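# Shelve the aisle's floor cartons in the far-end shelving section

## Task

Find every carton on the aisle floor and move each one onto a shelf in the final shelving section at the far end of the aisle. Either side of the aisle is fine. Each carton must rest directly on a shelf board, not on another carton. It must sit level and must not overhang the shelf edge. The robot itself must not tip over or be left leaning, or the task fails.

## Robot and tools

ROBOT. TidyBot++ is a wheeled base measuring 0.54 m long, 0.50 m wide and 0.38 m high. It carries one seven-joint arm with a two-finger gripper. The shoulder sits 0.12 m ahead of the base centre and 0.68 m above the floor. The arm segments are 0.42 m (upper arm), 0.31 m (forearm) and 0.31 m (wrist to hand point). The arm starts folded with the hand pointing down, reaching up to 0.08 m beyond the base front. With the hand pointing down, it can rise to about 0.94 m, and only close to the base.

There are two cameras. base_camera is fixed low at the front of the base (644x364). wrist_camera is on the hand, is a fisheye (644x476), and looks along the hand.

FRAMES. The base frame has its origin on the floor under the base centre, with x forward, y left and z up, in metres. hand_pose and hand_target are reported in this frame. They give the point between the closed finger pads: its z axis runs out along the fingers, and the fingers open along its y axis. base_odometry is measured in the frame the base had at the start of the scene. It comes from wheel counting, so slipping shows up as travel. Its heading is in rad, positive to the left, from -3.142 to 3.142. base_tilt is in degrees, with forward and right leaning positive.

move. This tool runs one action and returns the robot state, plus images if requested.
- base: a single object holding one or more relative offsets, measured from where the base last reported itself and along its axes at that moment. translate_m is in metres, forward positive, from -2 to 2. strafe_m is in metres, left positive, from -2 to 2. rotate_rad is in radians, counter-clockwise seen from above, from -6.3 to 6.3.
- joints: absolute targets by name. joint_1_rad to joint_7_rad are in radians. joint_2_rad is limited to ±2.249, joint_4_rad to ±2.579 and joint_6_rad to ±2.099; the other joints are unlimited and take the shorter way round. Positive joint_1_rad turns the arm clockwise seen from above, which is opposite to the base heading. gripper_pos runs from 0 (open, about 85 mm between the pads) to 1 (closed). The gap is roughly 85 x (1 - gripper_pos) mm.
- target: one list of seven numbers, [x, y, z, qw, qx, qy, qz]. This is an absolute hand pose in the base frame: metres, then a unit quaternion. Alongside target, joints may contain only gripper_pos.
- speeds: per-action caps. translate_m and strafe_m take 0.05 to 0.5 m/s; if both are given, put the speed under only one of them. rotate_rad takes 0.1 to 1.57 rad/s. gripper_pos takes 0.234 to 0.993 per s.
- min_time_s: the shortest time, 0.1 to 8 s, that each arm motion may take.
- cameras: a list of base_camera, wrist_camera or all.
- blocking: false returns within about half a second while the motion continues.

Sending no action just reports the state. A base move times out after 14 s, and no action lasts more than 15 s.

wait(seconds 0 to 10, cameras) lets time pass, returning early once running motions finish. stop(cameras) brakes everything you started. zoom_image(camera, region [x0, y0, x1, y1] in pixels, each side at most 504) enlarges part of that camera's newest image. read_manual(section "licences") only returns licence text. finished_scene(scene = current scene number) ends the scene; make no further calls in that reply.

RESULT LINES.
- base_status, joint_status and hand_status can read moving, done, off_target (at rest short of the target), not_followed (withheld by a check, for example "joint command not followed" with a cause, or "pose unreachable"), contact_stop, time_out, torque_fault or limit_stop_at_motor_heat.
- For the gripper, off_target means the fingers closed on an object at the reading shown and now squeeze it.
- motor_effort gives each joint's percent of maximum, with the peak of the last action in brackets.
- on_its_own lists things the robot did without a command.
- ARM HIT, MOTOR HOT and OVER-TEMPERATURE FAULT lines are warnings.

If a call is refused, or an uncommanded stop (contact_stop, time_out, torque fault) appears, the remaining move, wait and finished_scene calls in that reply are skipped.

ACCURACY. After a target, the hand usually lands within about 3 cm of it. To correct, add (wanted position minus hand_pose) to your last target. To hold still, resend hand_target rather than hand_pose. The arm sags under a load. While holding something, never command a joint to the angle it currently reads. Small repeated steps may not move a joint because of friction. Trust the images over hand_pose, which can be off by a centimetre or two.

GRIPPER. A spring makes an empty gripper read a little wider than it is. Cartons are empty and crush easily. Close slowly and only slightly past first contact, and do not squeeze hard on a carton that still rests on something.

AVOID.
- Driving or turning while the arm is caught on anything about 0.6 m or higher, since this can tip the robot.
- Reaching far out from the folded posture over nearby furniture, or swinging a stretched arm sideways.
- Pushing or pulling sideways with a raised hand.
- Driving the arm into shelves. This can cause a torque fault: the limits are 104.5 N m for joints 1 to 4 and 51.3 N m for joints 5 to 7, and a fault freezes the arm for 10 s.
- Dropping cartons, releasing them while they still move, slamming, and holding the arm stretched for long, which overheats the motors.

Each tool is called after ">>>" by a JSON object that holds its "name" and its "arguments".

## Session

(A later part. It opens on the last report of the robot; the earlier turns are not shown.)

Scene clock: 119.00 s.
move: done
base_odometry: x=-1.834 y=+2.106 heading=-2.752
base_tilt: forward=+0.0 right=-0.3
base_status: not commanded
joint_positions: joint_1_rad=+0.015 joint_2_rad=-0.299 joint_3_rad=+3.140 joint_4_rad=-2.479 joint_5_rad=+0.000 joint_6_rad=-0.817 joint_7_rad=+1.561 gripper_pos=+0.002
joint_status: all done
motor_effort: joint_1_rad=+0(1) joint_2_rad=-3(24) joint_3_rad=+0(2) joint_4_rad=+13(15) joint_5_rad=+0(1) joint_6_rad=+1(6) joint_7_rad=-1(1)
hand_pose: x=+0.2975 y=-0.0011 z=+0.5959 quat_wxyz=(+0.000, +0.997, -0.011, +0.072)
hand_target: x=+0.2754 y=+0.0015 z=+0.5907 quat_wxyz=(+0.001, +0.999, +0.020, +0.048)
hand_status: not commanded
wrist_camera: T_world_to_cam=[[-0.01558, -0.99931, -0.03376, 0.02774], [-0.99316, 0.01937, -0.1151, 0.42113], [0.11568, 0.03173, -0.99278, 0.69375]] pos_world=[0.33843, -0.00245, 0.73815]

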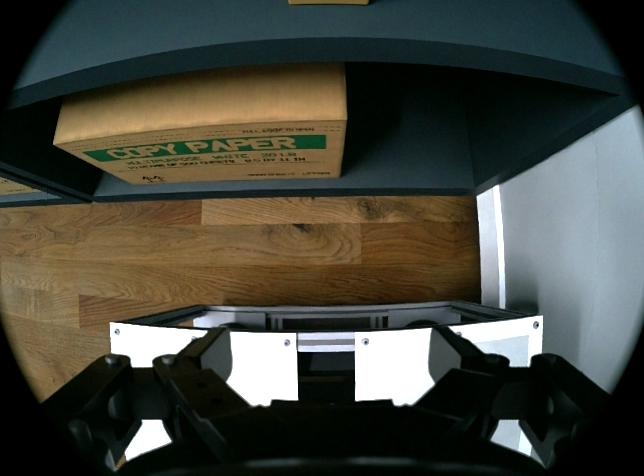

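>>> {"name": "move", "arguments": {"base": {"translate_m": 0.087, "strafe_m": 0.345, "rotate_rad": -1.547}, "speeds": {"rotate_rad": 0.65}}}

>>> {"name": "move", "arguments": {"base": {"translate_m": -1.6045, "strafe_m": 0.1536}, "joints": {"joint_1_rad": 0.32, "joint_2_rad": 1.35, "joint_4_rad": -2.0, "joint_6_rad": 0.80}, "min_time_s": 3, "cameras": ["all"]}}

Scene clock: 124.00 s.
move: done
base_odometry: x=-1.783 y=+1.754 heading=+1.985
base_tilt: forward=+0.0 right=-0.3
base_status: done
joint_positions: joint_1_rad=+0.014 joint_2_rad=-0.300 joint_3_rad=+3.140 joint_4_rad=-2.479 joint_5_rad=+0.000 joint_6_rad=-0.821 joint_7_rad=+1.561 gripper_pos=+0.002
joint_status: not commanded
motor_effort: joint_1_rad=+0(1) joint_2_rad=-3(4) joint_3_rad=+0(2) joint_4_rad=+13(14) joint_5_rad=+1(1) joint_6_rad=+1(1) joint_7_rad=+0(1)
hand_pose: x=+0.2965 y=-0.0011 z=+0.5959 quat_wxyz=(+0.000, +0.997, -0.011, +0.071)
hand_target: x=+0.2754 y=+0.0015 z=+0.5907 quat_wxyz=(+0.001, +0.999, +0.020, +0.048)
hand_status: not commanded
pictures: none

Scene clock: 128.53 s.
move: done
base_odometry: x=-1.278 y=+0.223 heading=+1.984
base_tilt: forward=+0.0 right=-0.3
base_status: done
joint_positions: joint_1_rad=+0.304 joint_2_rad=+1.345 joint_3_rad=+3.140 joint_4_rad=-2.012 joint_5_rad=+0.000 joint_6_rad=+0.749 joint_7_rad=+1.561 gripper_pos=+0.002
joint_status: all done
motor_effort: joint_1_rad=+1(2) joint_2_rad=-31(33) joint_3_rad=+0(2) joint_4_rad=-1(14) joint_5_rad=+0(1) joint_6_rad=+4(5) joint_7_rad=-1(1)
hand_pose: x=+0.5981 y=-0.1482 z=+0.2011 quat_wxyz=(+0.038, +0.953, -0.151, +0.261)
hand_target: x=+0.6124 y=-0.1611 z=+0.2080 quat_wxyz=(+0.051, +0.947, -0.134, +0.287)
hand_status: not commanded
pictures: base_camera, wrist_camera
wrist_camera: T_world_to_cam=[[-0.28851, -0.95688, -0.03385, 0.04168], [-0.83287, 0.26825, -0.48412, 0.69235], [0.47232, -0.11148, -0.87435, 0.0133]] pos_world=[0.58239, -0.14435, 0.34822]

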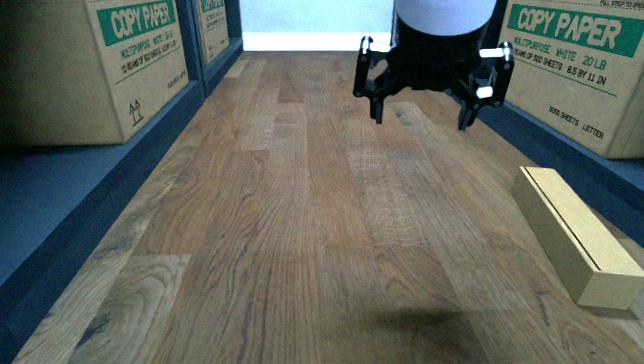

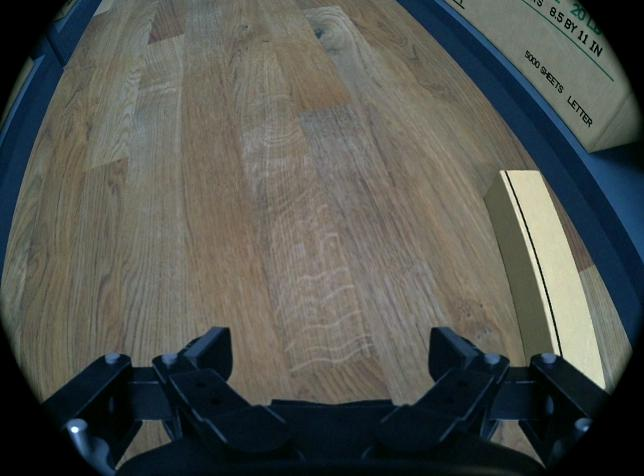

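>>> {"name": "move", "arguments": {"base": {"translate_m": -0.005, "strafe_m": -0.2533}}}

>>> {"name": "move", "arguments": {"joints": {"joint_2_rad": 1.66, "joint_4_rad": -1.70, "joint_6_rad": 0.82}, "min_time_s": 1, "cameras": ["wrist_camera"]}}

Scene clock: 132.77 s.
move: done
base_odometry: x=-1.044 y=+0.320 heading=+1.984
base_tilt: forward=+0.0 right=-0.3
base_status: done
joint_positions: joint_1_rad=+0.321 joint_2_rad=+1.345 joint_3_rad=+3.142 joint_4_rad=-2.010 joint_5_rad=+0.000 joint_6_rad=+0.751 joint_7_rad=+1.561 gripper_pos=+0.002
joint_status: not commanded
motor_effort: joint_1_rad=+1(4) joint_2_rad=-31(32) joint_3_rad=+0(2) joint_4_rad=-1(1) joint_5_rad=+1(1) joint_6_rad=+4(5) joint_7_rad=-1(1)
hand_pose: x=+0.5964 y=-0.1575 z=+0.2015 quat_wxyz=(+0.041, +0.951, -0.159, +0.262)
hand_target: x=+0.6124 y=-0.1611 z=+0.2080 quat_wxyz=(+0.051, +0.947, -0.134, +0.287)
hand_status: not commanded
pictures: none

Scene clock: 134.30 s.
move: done
base_odometry: x=-1.044 y=+0.320 heading=+1.984
base_tilt: forward=+0.0 right=-0.3
base_status: not commanded
joint_positions: joint_1_rad=+0.321 joint_2_rad=+1.660 joint_3_rad=+3.142 joint_4_rad=-1.715 joint_5_rad=+0.000 joint_6_rad=+0.769 joint_7_rad=+1.561 gripper_pos=+0.002
joint_status: all done
motor_effort: joint_1_rad=+1(1) joint_2_rad=-32(34) joint_3_rad=+0(2) joint_4_rad=-1(1) joint_5_rad=+1(1) joint_6_rad=+4(5) joint_7_rad=+0(1)
hand_pose: x=+0.5990 y=-0.1583 z=+0.0709 quat_wxyz=(+0.041, +0.951, -0.159, +0.262)
hand_target: x=+0.6201 y=-0.1637 z=+0.0808 quat_wxyz=(+0.052, +0.946, -0.134, +0.292)
hand_status: not commanded
wrist_camera: T_world_to_cam=[[-0.30494, -0.95181, -0.03258, 0.03843], [-0.82751, 0.28174, -0.48564, 0.63175], [0.47141, -0.12113, -0.87355, -0.10318]] pos_world=[0.58314, -0.1539, 0.21793]

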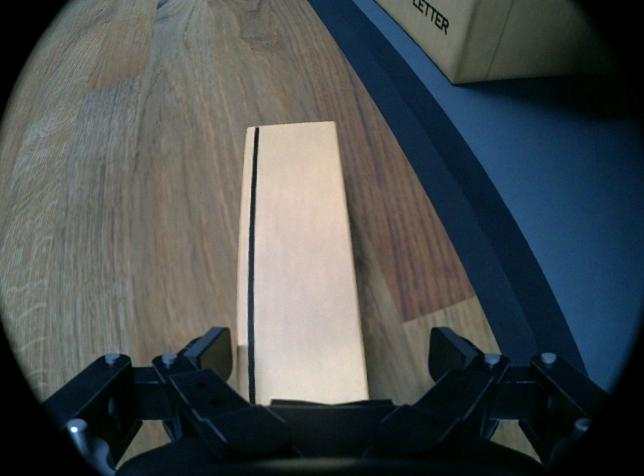

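>>> {"name": "move", "arguments": {"joints": {"joint_1_rad": 0.275, "joint_7_rad": 1.635}}}

>>> {"name": "move", "arguments": {"joints": {"joint_2_rad": 1.743, "joint_4_rad": -1.634, "joint_6_rad": 0.82}, "min_time_s": 0.8, "cameras": ["wrist_camera"]}}

Scene clock: 136.93 s.
move: done
base_odometry: x=-1.044 y=+0.320 heading=+1.984
base_tilt: forward=+0.0 right=-0.3
base_status: not commanded
joint_positions: joint_1_rad=+0.285 joint_2_rad=+1.660 joint_3_rad=+3.141 joint_4_rad=-1.715 joint_5_rad=+0.000 joint_6_rad=+0.769 joint_7_rad=+1.587 gripper_pos=+0.002
joint_status: all done
motor_effort: joint_1_rad=+0(2) joint_2_rad=-32(32) joint_3_rad=+0(1) joint_4_rad=-1(1) joint_5_rad=+0(1) joint_6_rad=+4(5) joint_7_rad=-1(1)
hand_pose: x=+0.6045 y=-0.1403 z=+0.0709 quat_wxyz=(+0.039, +0.956, -0.129, +0.262)
hand_target: x=+0.6270 y=-0.1410 z=+0.0808 quat_wxyz=(+0.049, +0.950, -0.101, +0.292)
hand_status: not commanded
pictures: none

Scene clock: 138.07 s.
move: done
base_odometry: x=-1.044 y=+0.320 heading=+1.984
base_tilt: forward=+0.0 right=-0.3
base_status: not commanded
joint_positions: joint_1_rad=+0.285 joint_2_rad=+1.737 joint_3_rad=+3.141 joint_4_rad=-1.647 joint_5_rad=+0.000 joint_6_rad=+0.770 joint_7_rad=+1.587 gripper_pos=+0.002
joint_status: all done
motor_effort: joint_1_rad=+0(1) joint_2_rad=-31(33) joint_3_rad=-1(1) joint_4_rad=-1(2) joint_5_rad=+1(1) joint_6_rad=+4(5) joint_7_rad=-1(1)
hand_pose: x=+0.5959 y=-0.1378 z=+0.0382 quat_wxyz=(+0.039, +0.957, -0.129, +0.258)
hand_target: x=+0.6133 y=-0.1372 z=+0.0444 quat_wxyz=(+0.048, +0.952, -0.101, +0.284)
hand_status: not commanded
wrist_camera: T_world_to_cam=[[-0.24882, -0.96833, -0.02034, 0.01985], [-0.8478, 0.22791, -0.47884, 0.61195], [0.46831, -0.1019, -0.87767, -0.12308]] pos_world=[0.58139, -0.13279, 0.18541]

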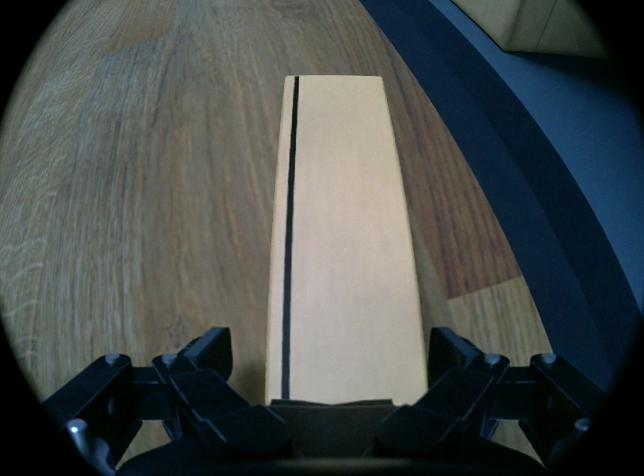

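>>> {"name": "move", "arguments": {"joints": {"joint_1_rad": 0.308, "gripper_pos": 0.15}}}

>>> {"name": "move", "arguments": {"joints": {"gripper_pos": 0.33}, "speeds": {"gripper_pos": 0.25}}}

>>> {"name": "move", "arguments": {"joints": {"gripper_pos": 0.362}, "speeds": {"gripper_pos": 0.234}, "cameras": ["wrist_camera"]}}

Scene clock: 140.00 s.
move: done
base_odometry: x=-1.044 y=+0.320 heading=+1.984
base_tilt: forward=+0.0 right=-0.3
base_status: not commanded
joint_positions: joint_1_rad=+0.300 joint_2_rad=+1.737 joint_3_rad=+3.141 joint_4_rad=-1.647 joint_5_rad=+0.000 joint_6_rad=+0.770 joint_7_rad=+1.587 gripper_pos=+0.153
joint_status: all done
motor_effort: joint_1_rad=+0(2) joint_2_rad=-31(32) joint_3_rad=-1(2) joint_4_rad=-1(2) joint_5_rad=+0(1) joint_6_rad=+4(5) joint_7_rad=-1(1)
hand_pose: x=+0.5938 y=-0.1449 z=+0.0382 quat_wxyz=(+0.041, +0.956, -0.136, +0.258)
hand_target: x=+0.6086 y=-0.1534 z=+0.0444 quat_wxyz=(+0.053, +0.950, -0.117, +0.283)
hand_status: not commanded
pictures: none

Scene clock: 141.50 s.
move: done
base_odometry: x=-1.044 y=+0.320 heading=+1.984
base_tilt: forward=+0.0 right=-0.3
base_status: not commanded
joint_positions: joint_1_rad=+0.300 joint_2_rad=+1.737 joint_3_rad=+3.141 joint_4_rad=-1.647 joint_5_rad=+0.000 joint_6_rad=+0.772 joint_7_rad=+1.587 gripper_pos=+0.329
joint_status: all done
motor_effort: joint_1_rad=+1(1) joint_2_rad=-30(31) joint_3_rad=-1(2) joint_4_rad=+0(2) joint_5_rad=+0(1) joint_6_rad=+4(5) joint_7_rad=-1(1)
hand_pose: x=+0.5942 y=-0.1450 z=+0.0384 quat_wxyz=(+0.041, +0.955, -0.136, +0.259)
hand_target: x=+0.6086 y=-0.1534 z=+0.0444 quat_wxyz=(+0.053, +0.950, -0.117, +0.283)
hand_status: not commanded
pictures: none

Scene clock: 142.87 s.
move: done
base_odometry: x=-1.044 y=+0.320 heading=+1.984
base_tilt: forward=+0.0 right=-0.3
base_status: not commanded
joint_positions: joint_1_rad=+0.300 joint_2_rad=+1.737 joint_3_rad=+3.141 joint_4_rad=-1.647 joint_5_rad=+0.000 joint_6_rad=+0.775 joint_7_rad=+1.587 gripper_pos=+0.360
joint_status: all done
motor_effort: joint_1_rad=+1(1) joint_2_rad=-29(31) joint_3_rad=+0(1) joint_4_rad=+1(2) joint_5_rad=+0(1) joint_6_rad=+4(4) joint_7_rad=-1(1)
hand_pose: x=+0.5950 y=-0.1453 z=+0.0389 quat_wxyz=(+0.041, +0.955, -0.136, +0.260)
hand_target: x=+0.6086 y=-0.1534 z=+0.0444 quat_wxyz=(+0.053, +0.950, -0.117, +0.283)
hand_status: not commanded
wrist_camera: T_world_to_cam=[[-0.26324, -0.96452, -0.02021, 0.02145], [-0.84223, 0.23998, -0.48277, 0.61184], [0.47049, -0.11006, -0.87552, -0.12539]] pos_world=[0.57995, -0.13994, 0.18603]

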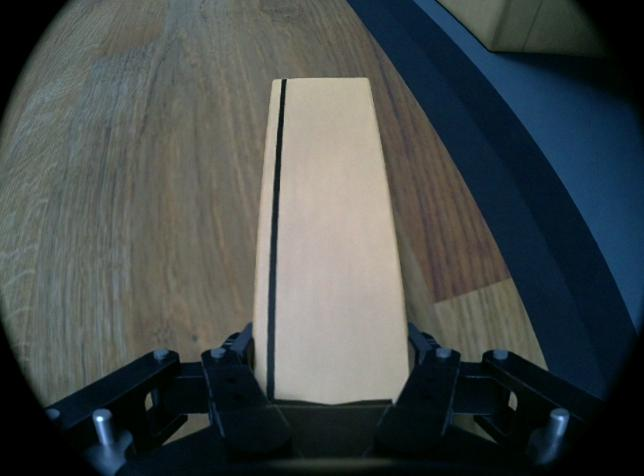

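>>> {"name": "move", "arguments": {"joints": {"joint_2_rad": 1.57, "joint_6_rad": 0.72}, "min_time_s": 0.8, "cameras": ["wrist_camera"]}}

>>> {"name": "move", "arguments": {"base": {"translate_m": 1.2607, "strafe_m": 0.1103}, "joints": {"joint_1_rad": 0.0, "joint_2_rad": -0.30, "joint_4_rad": -2.245, "joint_6_rad": -0.70}, "min_time_s": 2.5, "cameras": ["all"]}}

Scene clock: 151.40 s.
move: done
base_odometry: x=-1.044 y=+0.320 heading=+1.984
base_tilt: forward=+0.0 right=-0.3
base_status: not commanded
joint_positions: joint_1_rad=+0.300 joint_2_rad=+1.601 joint_3_rad=+3.141 joint_4_rad=-1.638 joint_5_rad=+0.000 joint_6_rad=+0.749 joint_7_rad=+1.587 gripper_pos=+0.360
joint_status: all done
motor_effort: joint_1_rad=+0(1) joint_2_rad=-34(36) joint_3_rad=+0(1) joint_4_rad=+2(2) joint_5_rad=+1(1) joint_6_rad=+6(7) joint_7_rad=-1(1)
hand_pose: x=+0.6725 y=-0.1692 z=+0.1086 quat_wxyz=(+0.050, +0.938, -0.134, +0.316)
hand_target: x=+0.6833 y=-0.1771 z=+0.1220 quat_wxyz=(+0.059, +0.939, -0.115, +0.317)
hand_status: not commanded
wrist_camera: T_world_to_cam=[[-0.26116, -0.96516, -0.01606, 0.01818], [-0.78156, 0.22119, -0.5833, 0.68341], [0.56653, -0.13979, -0.8121, -0.17987]] pos_world=[0.64077, -0.15875, 0.25285]

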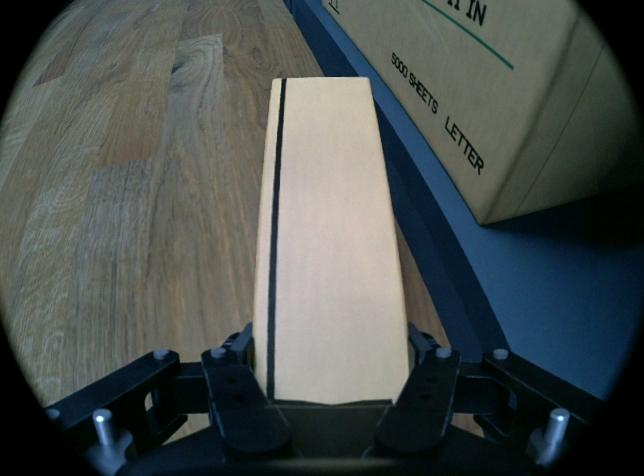

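Scene clock: 155.17 s.
move: done
base_odometry: x=-1.651 y=+1.431 heading=+1.984
base_tilt: forward=+0.0 right=-0.3
base_status: done
joint_positions: joint_1_rad=+0.019 joint_2_rad=-0.277 joint_3_rad=+3.141 joint_4_rad=-2.222 joint_5_rad=+0.000 joint_6_rad=-0.661 joint_7_rad=+1.587 gripper_pos=+0.360
joint_status: all done
motor_effort: joint_1_rad=+0(3) joint_2_rad=-7(39) joint_3_rad=+0(2) joint_4_rad=+17(18) joint_5_rad=+1(1) joint_6_rad=+5(7) joint_7_rad=-1(1)
hand_pose: x=+0.4555 y=-0.0048 z=+0.7040 quat_wxyz=(+0.005, +0.964, -0.001, +0.265)
hand_target: x=+0.4356 y=+0.0018 z=+0.6952 quat_wxyz=(+0.008, +0.969, +0.032, +0.246)
hand_status: not commanded
pictures: base_camera, wrist_camera
wrist_camera: T_world_to_cam=[[0.0149, -0.9997, -0.01921, 0.00606], [-0.87423, -0.0037, -0.4855, 0.79707], [0.48529, 0.02403, -0.87402, 0.53092]] pos_world=[0.43908, -0.00375, 0.85114]

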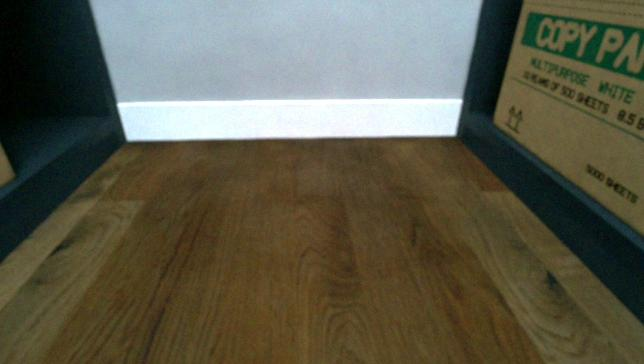

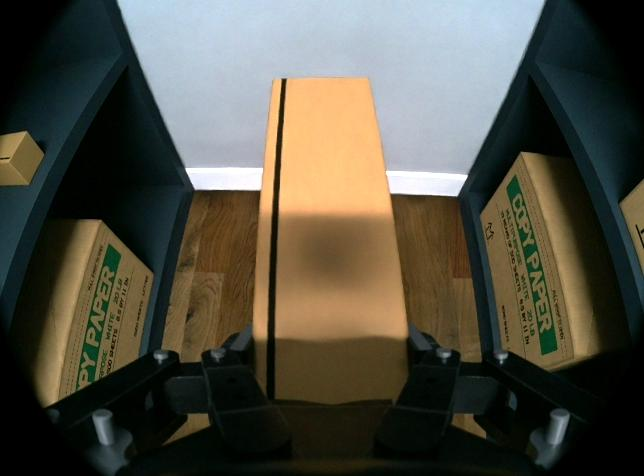

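>>> {"name": "move", "arguments": {"base": {"translate_m": 0.35, "strafe_m": 0.002, "rotate_rad": 1.547}, "speeds": {"rotate_rad": 1.1}}}

>>> {"name": "move", "arguments": {"base": {"translate_m": -0.085}, "cameras": ["all"]}}

Scene clock: 160.27 s.
move: done
base_odometry: x=-1.793 y=+1.751 heading=-2.753
base_tilt: forward=+0.0 right=-0.3
base_status: done
joint_positions: joint_1_rad=+0.012 joint_2_rad=-0.286 joint_3_rad=+3.141 joint_4_rad=-2.225 joint_5_rad=+0.000 joint_6_rad=-0.665 joint_7_rad=+1.587 gripper_pos=+0.360
joint_status: not commanded
motor_effort: joint_1_rad=+0(2) joint_2_rad=-7(10) joint_3_rad=+0(2) joint_4_rad=+16(18) joint_5_rad=+0(1) joint_6_rad=+5(5) joint_7_rad=-1(1)
hand_pose: x=+0.4531 y=-0.0023 z=+0.7049 quat_wxyz=(+0.004, +0.964, +0.003, +0.265)
hand_target: x=+0.4356 y=+0.0018 z=+0.6952 quat_wxyz=(+0.008, +0.969, +0.032, +0.246)
hand_status: not commanded
pictures: none

Scene clock: 161.47 s.
move: done
base_odometry: x=-1.715 y=+1.783 heading=-2.752
base_tilt: forward=+0.0 right=-0.3
base_status: done
joint_positions: joint_1_rad=+0.012 joint_2_rad=-0.294 joint_3_rad=+3.141 joint_4_rad=-2.228 joint_5_rad=+0.000 joint_6_rad=-0.669 joint_7_rad=+1.587 gripper_pos=+0.360
joint_status: not commanded
motor_effort: joint_1_rad=+0(1) joint_2_rad=-7(11) joint_3_rad=+1(1) joint_4_rad=+17(18) joint_5_rad=+0(1) joint_6_rad=+5(5) joint_7_rad=+0(1)
hand_pose: x=+0.4506 y=-0.0022 z=+0.7056 quat_wxyz=(+0.004, +0.964, +0.003, +0.266)
hand_target: x=+0.4356 y=+0.0018 z=+0.6952 quat_wxyz=(+0.008, +0.969, +0.032, +0.246)
hand_status: not commanded
pictures: base_camera, wrist_camera
wrist_camera: T_world_to_cam=[[0.02247, -0.99957, -0.01896, 0.0052], [-0.87277, -0.01036, -0.48803, 0.79461], [0.48762, 0.02751, -0.87262, 0.5326]] pos_world=[0.43368, -0.00123, 0.85265]

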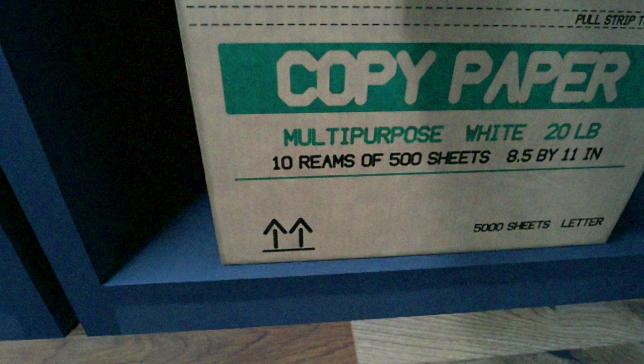

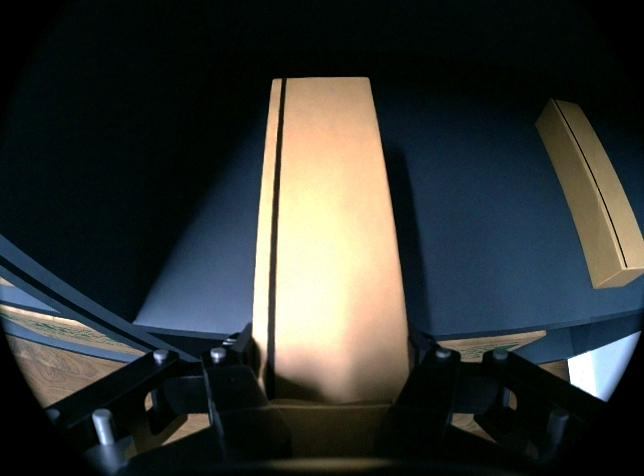

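>>> {"name": "move", "arguments": {"base": {"translate_m": 0.012}, "joints": {"joint_2_rad": 0.296, "joint_4_rad": -2.023, "joint_6_rad": -0.225}, "min_time_s": 1.6}}

>>> {"name": "move", "arguments": {"joints": {"joint_2_rad": 0.322, "joint_4_rad": -2.075, "joint_6_rad": -0.192}, "min_time_s": 0.8, "cameras": ["wrist_camera"]}}

>>> {"name": "move", "arguments": {"joints": {"joint_2_rad": 0.342, "joint_4_rad": -2.09, "joint_6_rad": -0.158}, "min_time_s": 0.8}}

>>> {"name": "move", "arguments": {"joints": {"joint_2_rad": 0.353, "joint_4_rad": -2.098, "joint_6_rad": -0.138}, "min_time_s": 0.6}}

Scene clock: 165.63 s.
move: done
base_odometry: x=-1.726 y=+1.779 heading=-2.752
base_tilt: forward=+0.0 right=-0.3
base_status: done
joint_positions: joint_1_rad=+0.012 joint_2_rad=+0.293 joint_3_rad=+3.141 joint_4_rad=-2.043 joint_5_rad=+0.000 joint_6_rad=-0.282 joint_7_rad=+1.587 gripper_pos=+0.360
joint_status: all done
motor_effort: joint_1_rad=+1(1) joint_2_rad=-23(24) joint_3_rad=+0(1) joint_4_rad=+14(18) joint_5_rad=+0(1) joint_6_rad=+4(5) joint_7_rad=-1(1)
hand_pose: x=+0.6228 y=-0.0040 z=+0.5974 quat_wxyz=(+0.003, +0.966, +0.003, +0.259)
hand_target: x=+0.6473 y=+0.0022 z=+0.6131 quat_wxyz=(+0.009, +0.955, +0.031, +0.294)
hand_status: not commanded
pictures: none

Scene clock: 166.73 s.
move: done
base_odometry: x=-1.726 y=+1.779 heading=-2.752
base_tilt: forward=+0.0 right=-0.3
base_status: not commanded
joint_positions: joint_1_rad=+0.012 joint_2_rad=+0.312 joint_3_rad=+3.141 joint_4_rad=-2.057 joint_5_rad=+0.000 joint_6_rad=-0.246 joint_7_rad=+1.587 gripper_pos=+0.360
joint_status: all done
motor_effort: joint_1_rad=+0(1) joint_2_rad=-23(24) joint_3_rad=+1(1) joint_4_rad=+13(15) joint_5_rad=+1(1) joint_6_rad=+5(5) joint_7_rad=-1(1)
hand_pose: x=+0.6241 y=-0.0041 z=+0.5880 quat_wxyz=(+0.003, +0.966, +0.003, +0.260)
hand_target: x=+0.6286 y=+0.0022 z=+0.5848 quat_wxyz=(+0.008, +0.962, +0.032, +0.273)
hand_status: not commanded
wrist_camera: T_world_to_cam=[[0.02232, -0.99955, -0.01998, -0.00203], [-0.87856, -0.01007, -0.47752, 0.8861], [0.4771, 0.02822, -0.8784, 0.35533]] pos_world=[0.60901, -0.00313, 0.73521]

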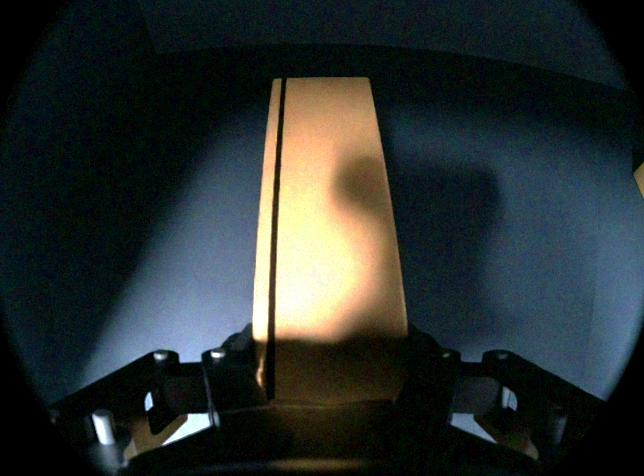

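Scene clock: 167.83 s.
move: done
base_odometry: x=-1.726 y=+1.779 heading=-2.752
base_tilt: forward=+0.0 right=-0.3
base_status: not commanded
joint_positions: joint_1_rad=+0.012 joint_2_rad=+0.331 joint_3_rad=+3.141 joint_4_rad=-2.069 joint_5_rad=+0.000 joint_6_rad=-0.212 joint_7_rad=+1.587 gripper_pos=+0.360
joint_status: all done
motor_effort: joint_1_rad=+0(1) joint_2_rad=-23(24) joint_3_rad=+0(1) joint_4_rad=+12(14) joint_5_rad=+1(1) joint_6_rad=+4(5) joint_7_rad=-1(1)
hand_pose: x=+0.6254 y=-0.0041 z=+0.5792 quat_wxyz=(+0.003, +0.965, +0.003, +0.262)
hand_target: x=+0.6280 y=+0.0022 z=+0.5746 quat_wxyz=(+0.008, +0.962, +0.032, +0.272)
hand_status: not commanded
pictures: none

Scene clock: 168.73 s.
move: done
base_odometry: x=-1.726 y=+1.779 heading=-2.752
base_tilt: forward=+0.0 right=-0.3
base_status: not commanded
joint_positions: joint_1_rad=+0.012 joint_2_rad=+0.341 joint_3_rad=+3.141 joint_4_rad=-2.076 joint_5_rad=+0.000 joint_6_rad=-0.192 joint_7_rad=+1.587 gripper_pos=+0.360
joint_status: all done
motor_effort: joint_1_rad=+0(1) joint_2_rad=-23(24) joint_3_rad=-1(1) joint_4_rad=+12(14) joint_5_rad=+1(1) joint_6_rad=+5(5) joint_7_rad=-1(1)
hand_pose: x=+0.6260 y=-0.0041 z=+0.5748 quat_wxyz=(+0.003, +0.965, +0.003, +0.263)
hand_target: x=+0.6281 y=+0.0022 z=+0.5693 quat_wxyz=(+0.008, +0.962, +0.032, +0.273)
hand_status: not commanded
pictures: none

Two more small steps to confirm contact, then release.

>>> {"name": "move", "arguments": {"joints": {"joint_2_rad": 0.363, "joint_4_rad": -2.105, "joint_6_rad": -0.124}, "min_time_s": 0.6}}

>>> {"name": "move", "arguments": {"joints": {"joint_2_rad": 0.373, "joint_4_rad": -2.112, "joint_6_rad": -0.115}, "min_time_s": 0.6}}

Scene clock: 170.27 s.
move: done
base_odometry: x=-1.726 y=+1.779 heading=-2.752
base_tilt: forward=+0.0 right=-0.3
base_status: not commanded
joint_positions: joint_1_rad=+0.012 joint_2_rad=+0.342 joint_3_rad=+3.141 joint_4_rad=-2.081 joint_5_rad=+0.000 joint_6_rad=-0.180 joint_7_rad=+1.587 gripper_pos=+0.360
joint_status: all done
motor_effort: joint_1_rad=+0(1) joint_2_rad=-22(23) joint_3_rad=-1(1) joint_4_rad=+13(13) joint_5_rad=+1(1) joint_6_rad=+5(5) joint_7_rad=+0(1)
hand_pose: x=+0.6270 y=-0.0041 z=+0.5747 quat_wxyz=(+0.003, +0.964, +0.003, +0.267)
hand_target: x=+0.6271 y=+0.0022 z=+0.5640 quat_wxyz=(+0.008, +0.962, +0.032, +0.271)
hand_status: not commanded
pictures: none

Scene clock: 171.17 s.
move: done
base_odometry: x=-1.726 y=+1.779 heading=-2.752
base_tilt: forward=+0.0 right=-0.3
base_status: not commanded
joint_positions: joint_1_rad=+0.012 joint_2_rad=+0.342 joint_3_rad=+3.141 joint_4_rad=-2.085 joint_5_rad=+0.000 joint_6_rad=-0.169 joint_7_rad=+1.587 gripper_pos=+0.360
joint_status: all done
motor_effort: joint_1_rad=+1(1) joint_2_rad=-20(23) joint_3_rad=+0(1) joint_4_rad=+12(13) joint_5_rad=+1(1) joint_6_rad=+4(6) joint_7_rad=+0(1)
hand_pose: x=+0.6278 y=-0.0041 z=+0.5746 quat_wxyz=(+0.003, +0.963, +0.003, +0.269)
hand_target: x=+0.6247 y=+0.0022 z=+0.5579 quat_wxyz=(+0.008, +0.963, +0.032, +0.267)
hand_status: not commanded
pictures: none

>>> {"name": "move", "arguments": {"joints": {"joint_2_rad": 0.356, "joint_4_rad": -2.10, "joint_6_rad": -0.135}, "min_time_s": 0.4}}

>>> {"name": "move", "arguments": {"joints": {"gripper_pos": 0.03}, "speeds": {"gripper_pos": 0.35}}}

>>> {"name": "move", "arguments": {"joints": {"joint_2_rad": 0.26, "joint_6_rad": -0.12}, "min_time_s": 0.5}}

>>> {"name": "move", "arguments": {"joints": {"joint_2_rad": -0.146, "joint_4_rad": -2.45, "joint_6_rad": -0.303}, "min_time_s": 1.0, "cameras": ["all"]}}

Scene clock: 173.47 s.
move: done
base_odometry: x=-1.726 y=+1.779 heading=-2.752
base_tilt: forward=+0.0 right=-0.3
base_status: not commanded
joint_positions: joint_1_rad=+0.012 joint_2_rad=+0.342 joint_3_rad=+3.141 joint_4_rad=-2.085 joint_5_rad=+0.000 joint_6_rad=-0.169 joint_7_rad=+1.587 gripper_pos=+0.360
joint_status: all done
motor_effort: joint_1_rad=+1(1) joint_2_rad=-20(21) joint_3_rad=+0(1) joint_4_rad=+12(12) joint_5_rad=+1(1) joint_6_rad=+4(6) joint_7_rad=-1(1)
hand_pose: x=+0.6278 y=-0.0041 z=+0.5746 quat_wxyz=(+0.003, +0.963, +0.003, +0.269)
hand_target: x=+0.6275 y=+0.0022 z=+0.5676 quat_wxyz=(+0.008, +0.962, +0.032, +0.272)
hand_status: not commanded
pictures: none

Scene clock: 175.00 s.
move: done
base_odometry: x=-1.726 y=+1.779 heading=-2.752
base_tilt: forward=+0.0 right=-0.3
base_status: not commanded
joint_positions: joint_1_rad=+0.012 joint_2_rad=+0.345 joint_3_rad=+3.141 joint_4_rad=-2.085 joint_5_rad=+0.000 joint_6_rad=-0.169 joint_7_rad=+1.587 gripper_pos=+0.034
joint_status: all done
motor_effort: joint_1_rad=+1(1) joint_2_rad=-23(23) joint_3_rad=+0(1) joint_4_rad=+12(13) joint_5_rad=+1(1) joint_6_rad=+4(5) joint_7_rad=-1(1)
hand_pose: x=+0.6275 y=-0.0041 z=+0.5732 quat_wxyz=(+0.003, +0.963, +0.003, +0.268)
hand_target: x=+0.6275 y=+0.0022 z=+0.5676 quat_wxyz=(+0.008, +0.962, +0.032, +0.272)
hand_status: not commanded
pictures: none

Scene clock: 175.93 s.
move: done
base_odometry: x=-1.726 y=+1.779 heading=-2.752
base_tilt: forward=+0.0 right=-0.3
base_status: not commanded
joint_positions: joint_1_rad=+0.012 joint_2_rad=+0.289 joint_3_rad=+3.141 joint_4_rad=-2.085 joint_5_rad=+0.000 joint_6_rad=-0.167 joint_7_rad=+1.587 gripper_pos=+0.034
joint_status: all done
motor_effort: joint_1_rad=+0(1) joint_2_rad=-22(25) joint_3_rad=+0(1) joint_4_rad=+13(14) joint_5_rad=+0(1) joint_6_rad=+4(5) joint_7_rad=-1(1)
hand_pose: x=+0.6332 y=-0.0041 z=+0.6023 quat_wxyz=(+0.004, +0.955, +0.003, +0.296)
hand_target: x=+0.6398 y=+0.0022 z=+0.6197 quat_wxyz=(+0.010, +0.945, +0.031, +0.325)
hand_status: not commanded
pictures: none

Scene clock: 177.50 s.
move: done
base_odometry: x=-1.726 y=+1.779 heading=-2.752
base_tilt: forward=+0.0 right=-0.3
base_status: not commanded
joint_positions: joint_1_rad=+0.012 joint_2_rad=-0.124 joint_3_rad=+3.141 joint_4_rad=-2.428 joint_5_rad=+0.000 joint_6_rad=-0.263 joint_7_rad=+1.587 gripper_pos=+0.034
joint_status: all done
motor_effort: joint_1_rad=+1(1) joint_2_rad=-9(23) joint_3_rad=+0(1) joint_4_rad=+14(16) joint_5_rad=+0(1) joint_6_rad=+5(6) joint_7_rad=+0(1)
hand_pose: x=+0.4695 y=-0.0024 z=+0.6276 quat_wxyz=(+0.004, +0.959, +0.003, +0.283)
hand_target: x=+0.4500 y=+0.0019 z=+0.6198 quat_wxyz=(+0.008, +0.964, +0.032, +0.264)
hand_status: not commanded
pictures: base_camera, wrist_camera
wrist_camera: T_world_to_cam=[[0.02333, -0.99957, -0.0179, 0.00199], [-0.85476, -0.01066, -0.51892, 0.78399], [0.51851, 0.0274, -0.85464, 0.42944]] pos_world=[0.4474, -0.00142, 0.77388]

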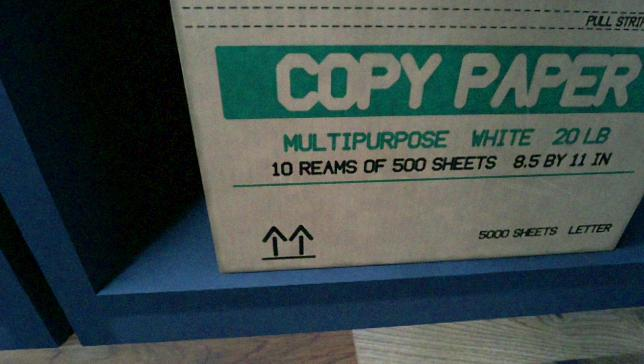

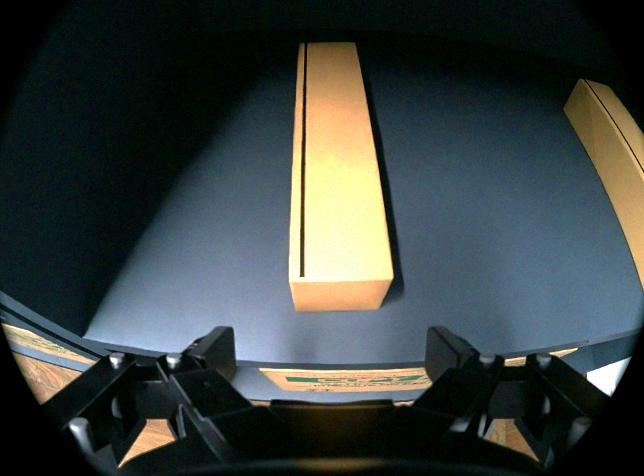

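>>> {"name": "finished_scene", "arguments": {"scene": 2}}

The scene is finished: the task was done.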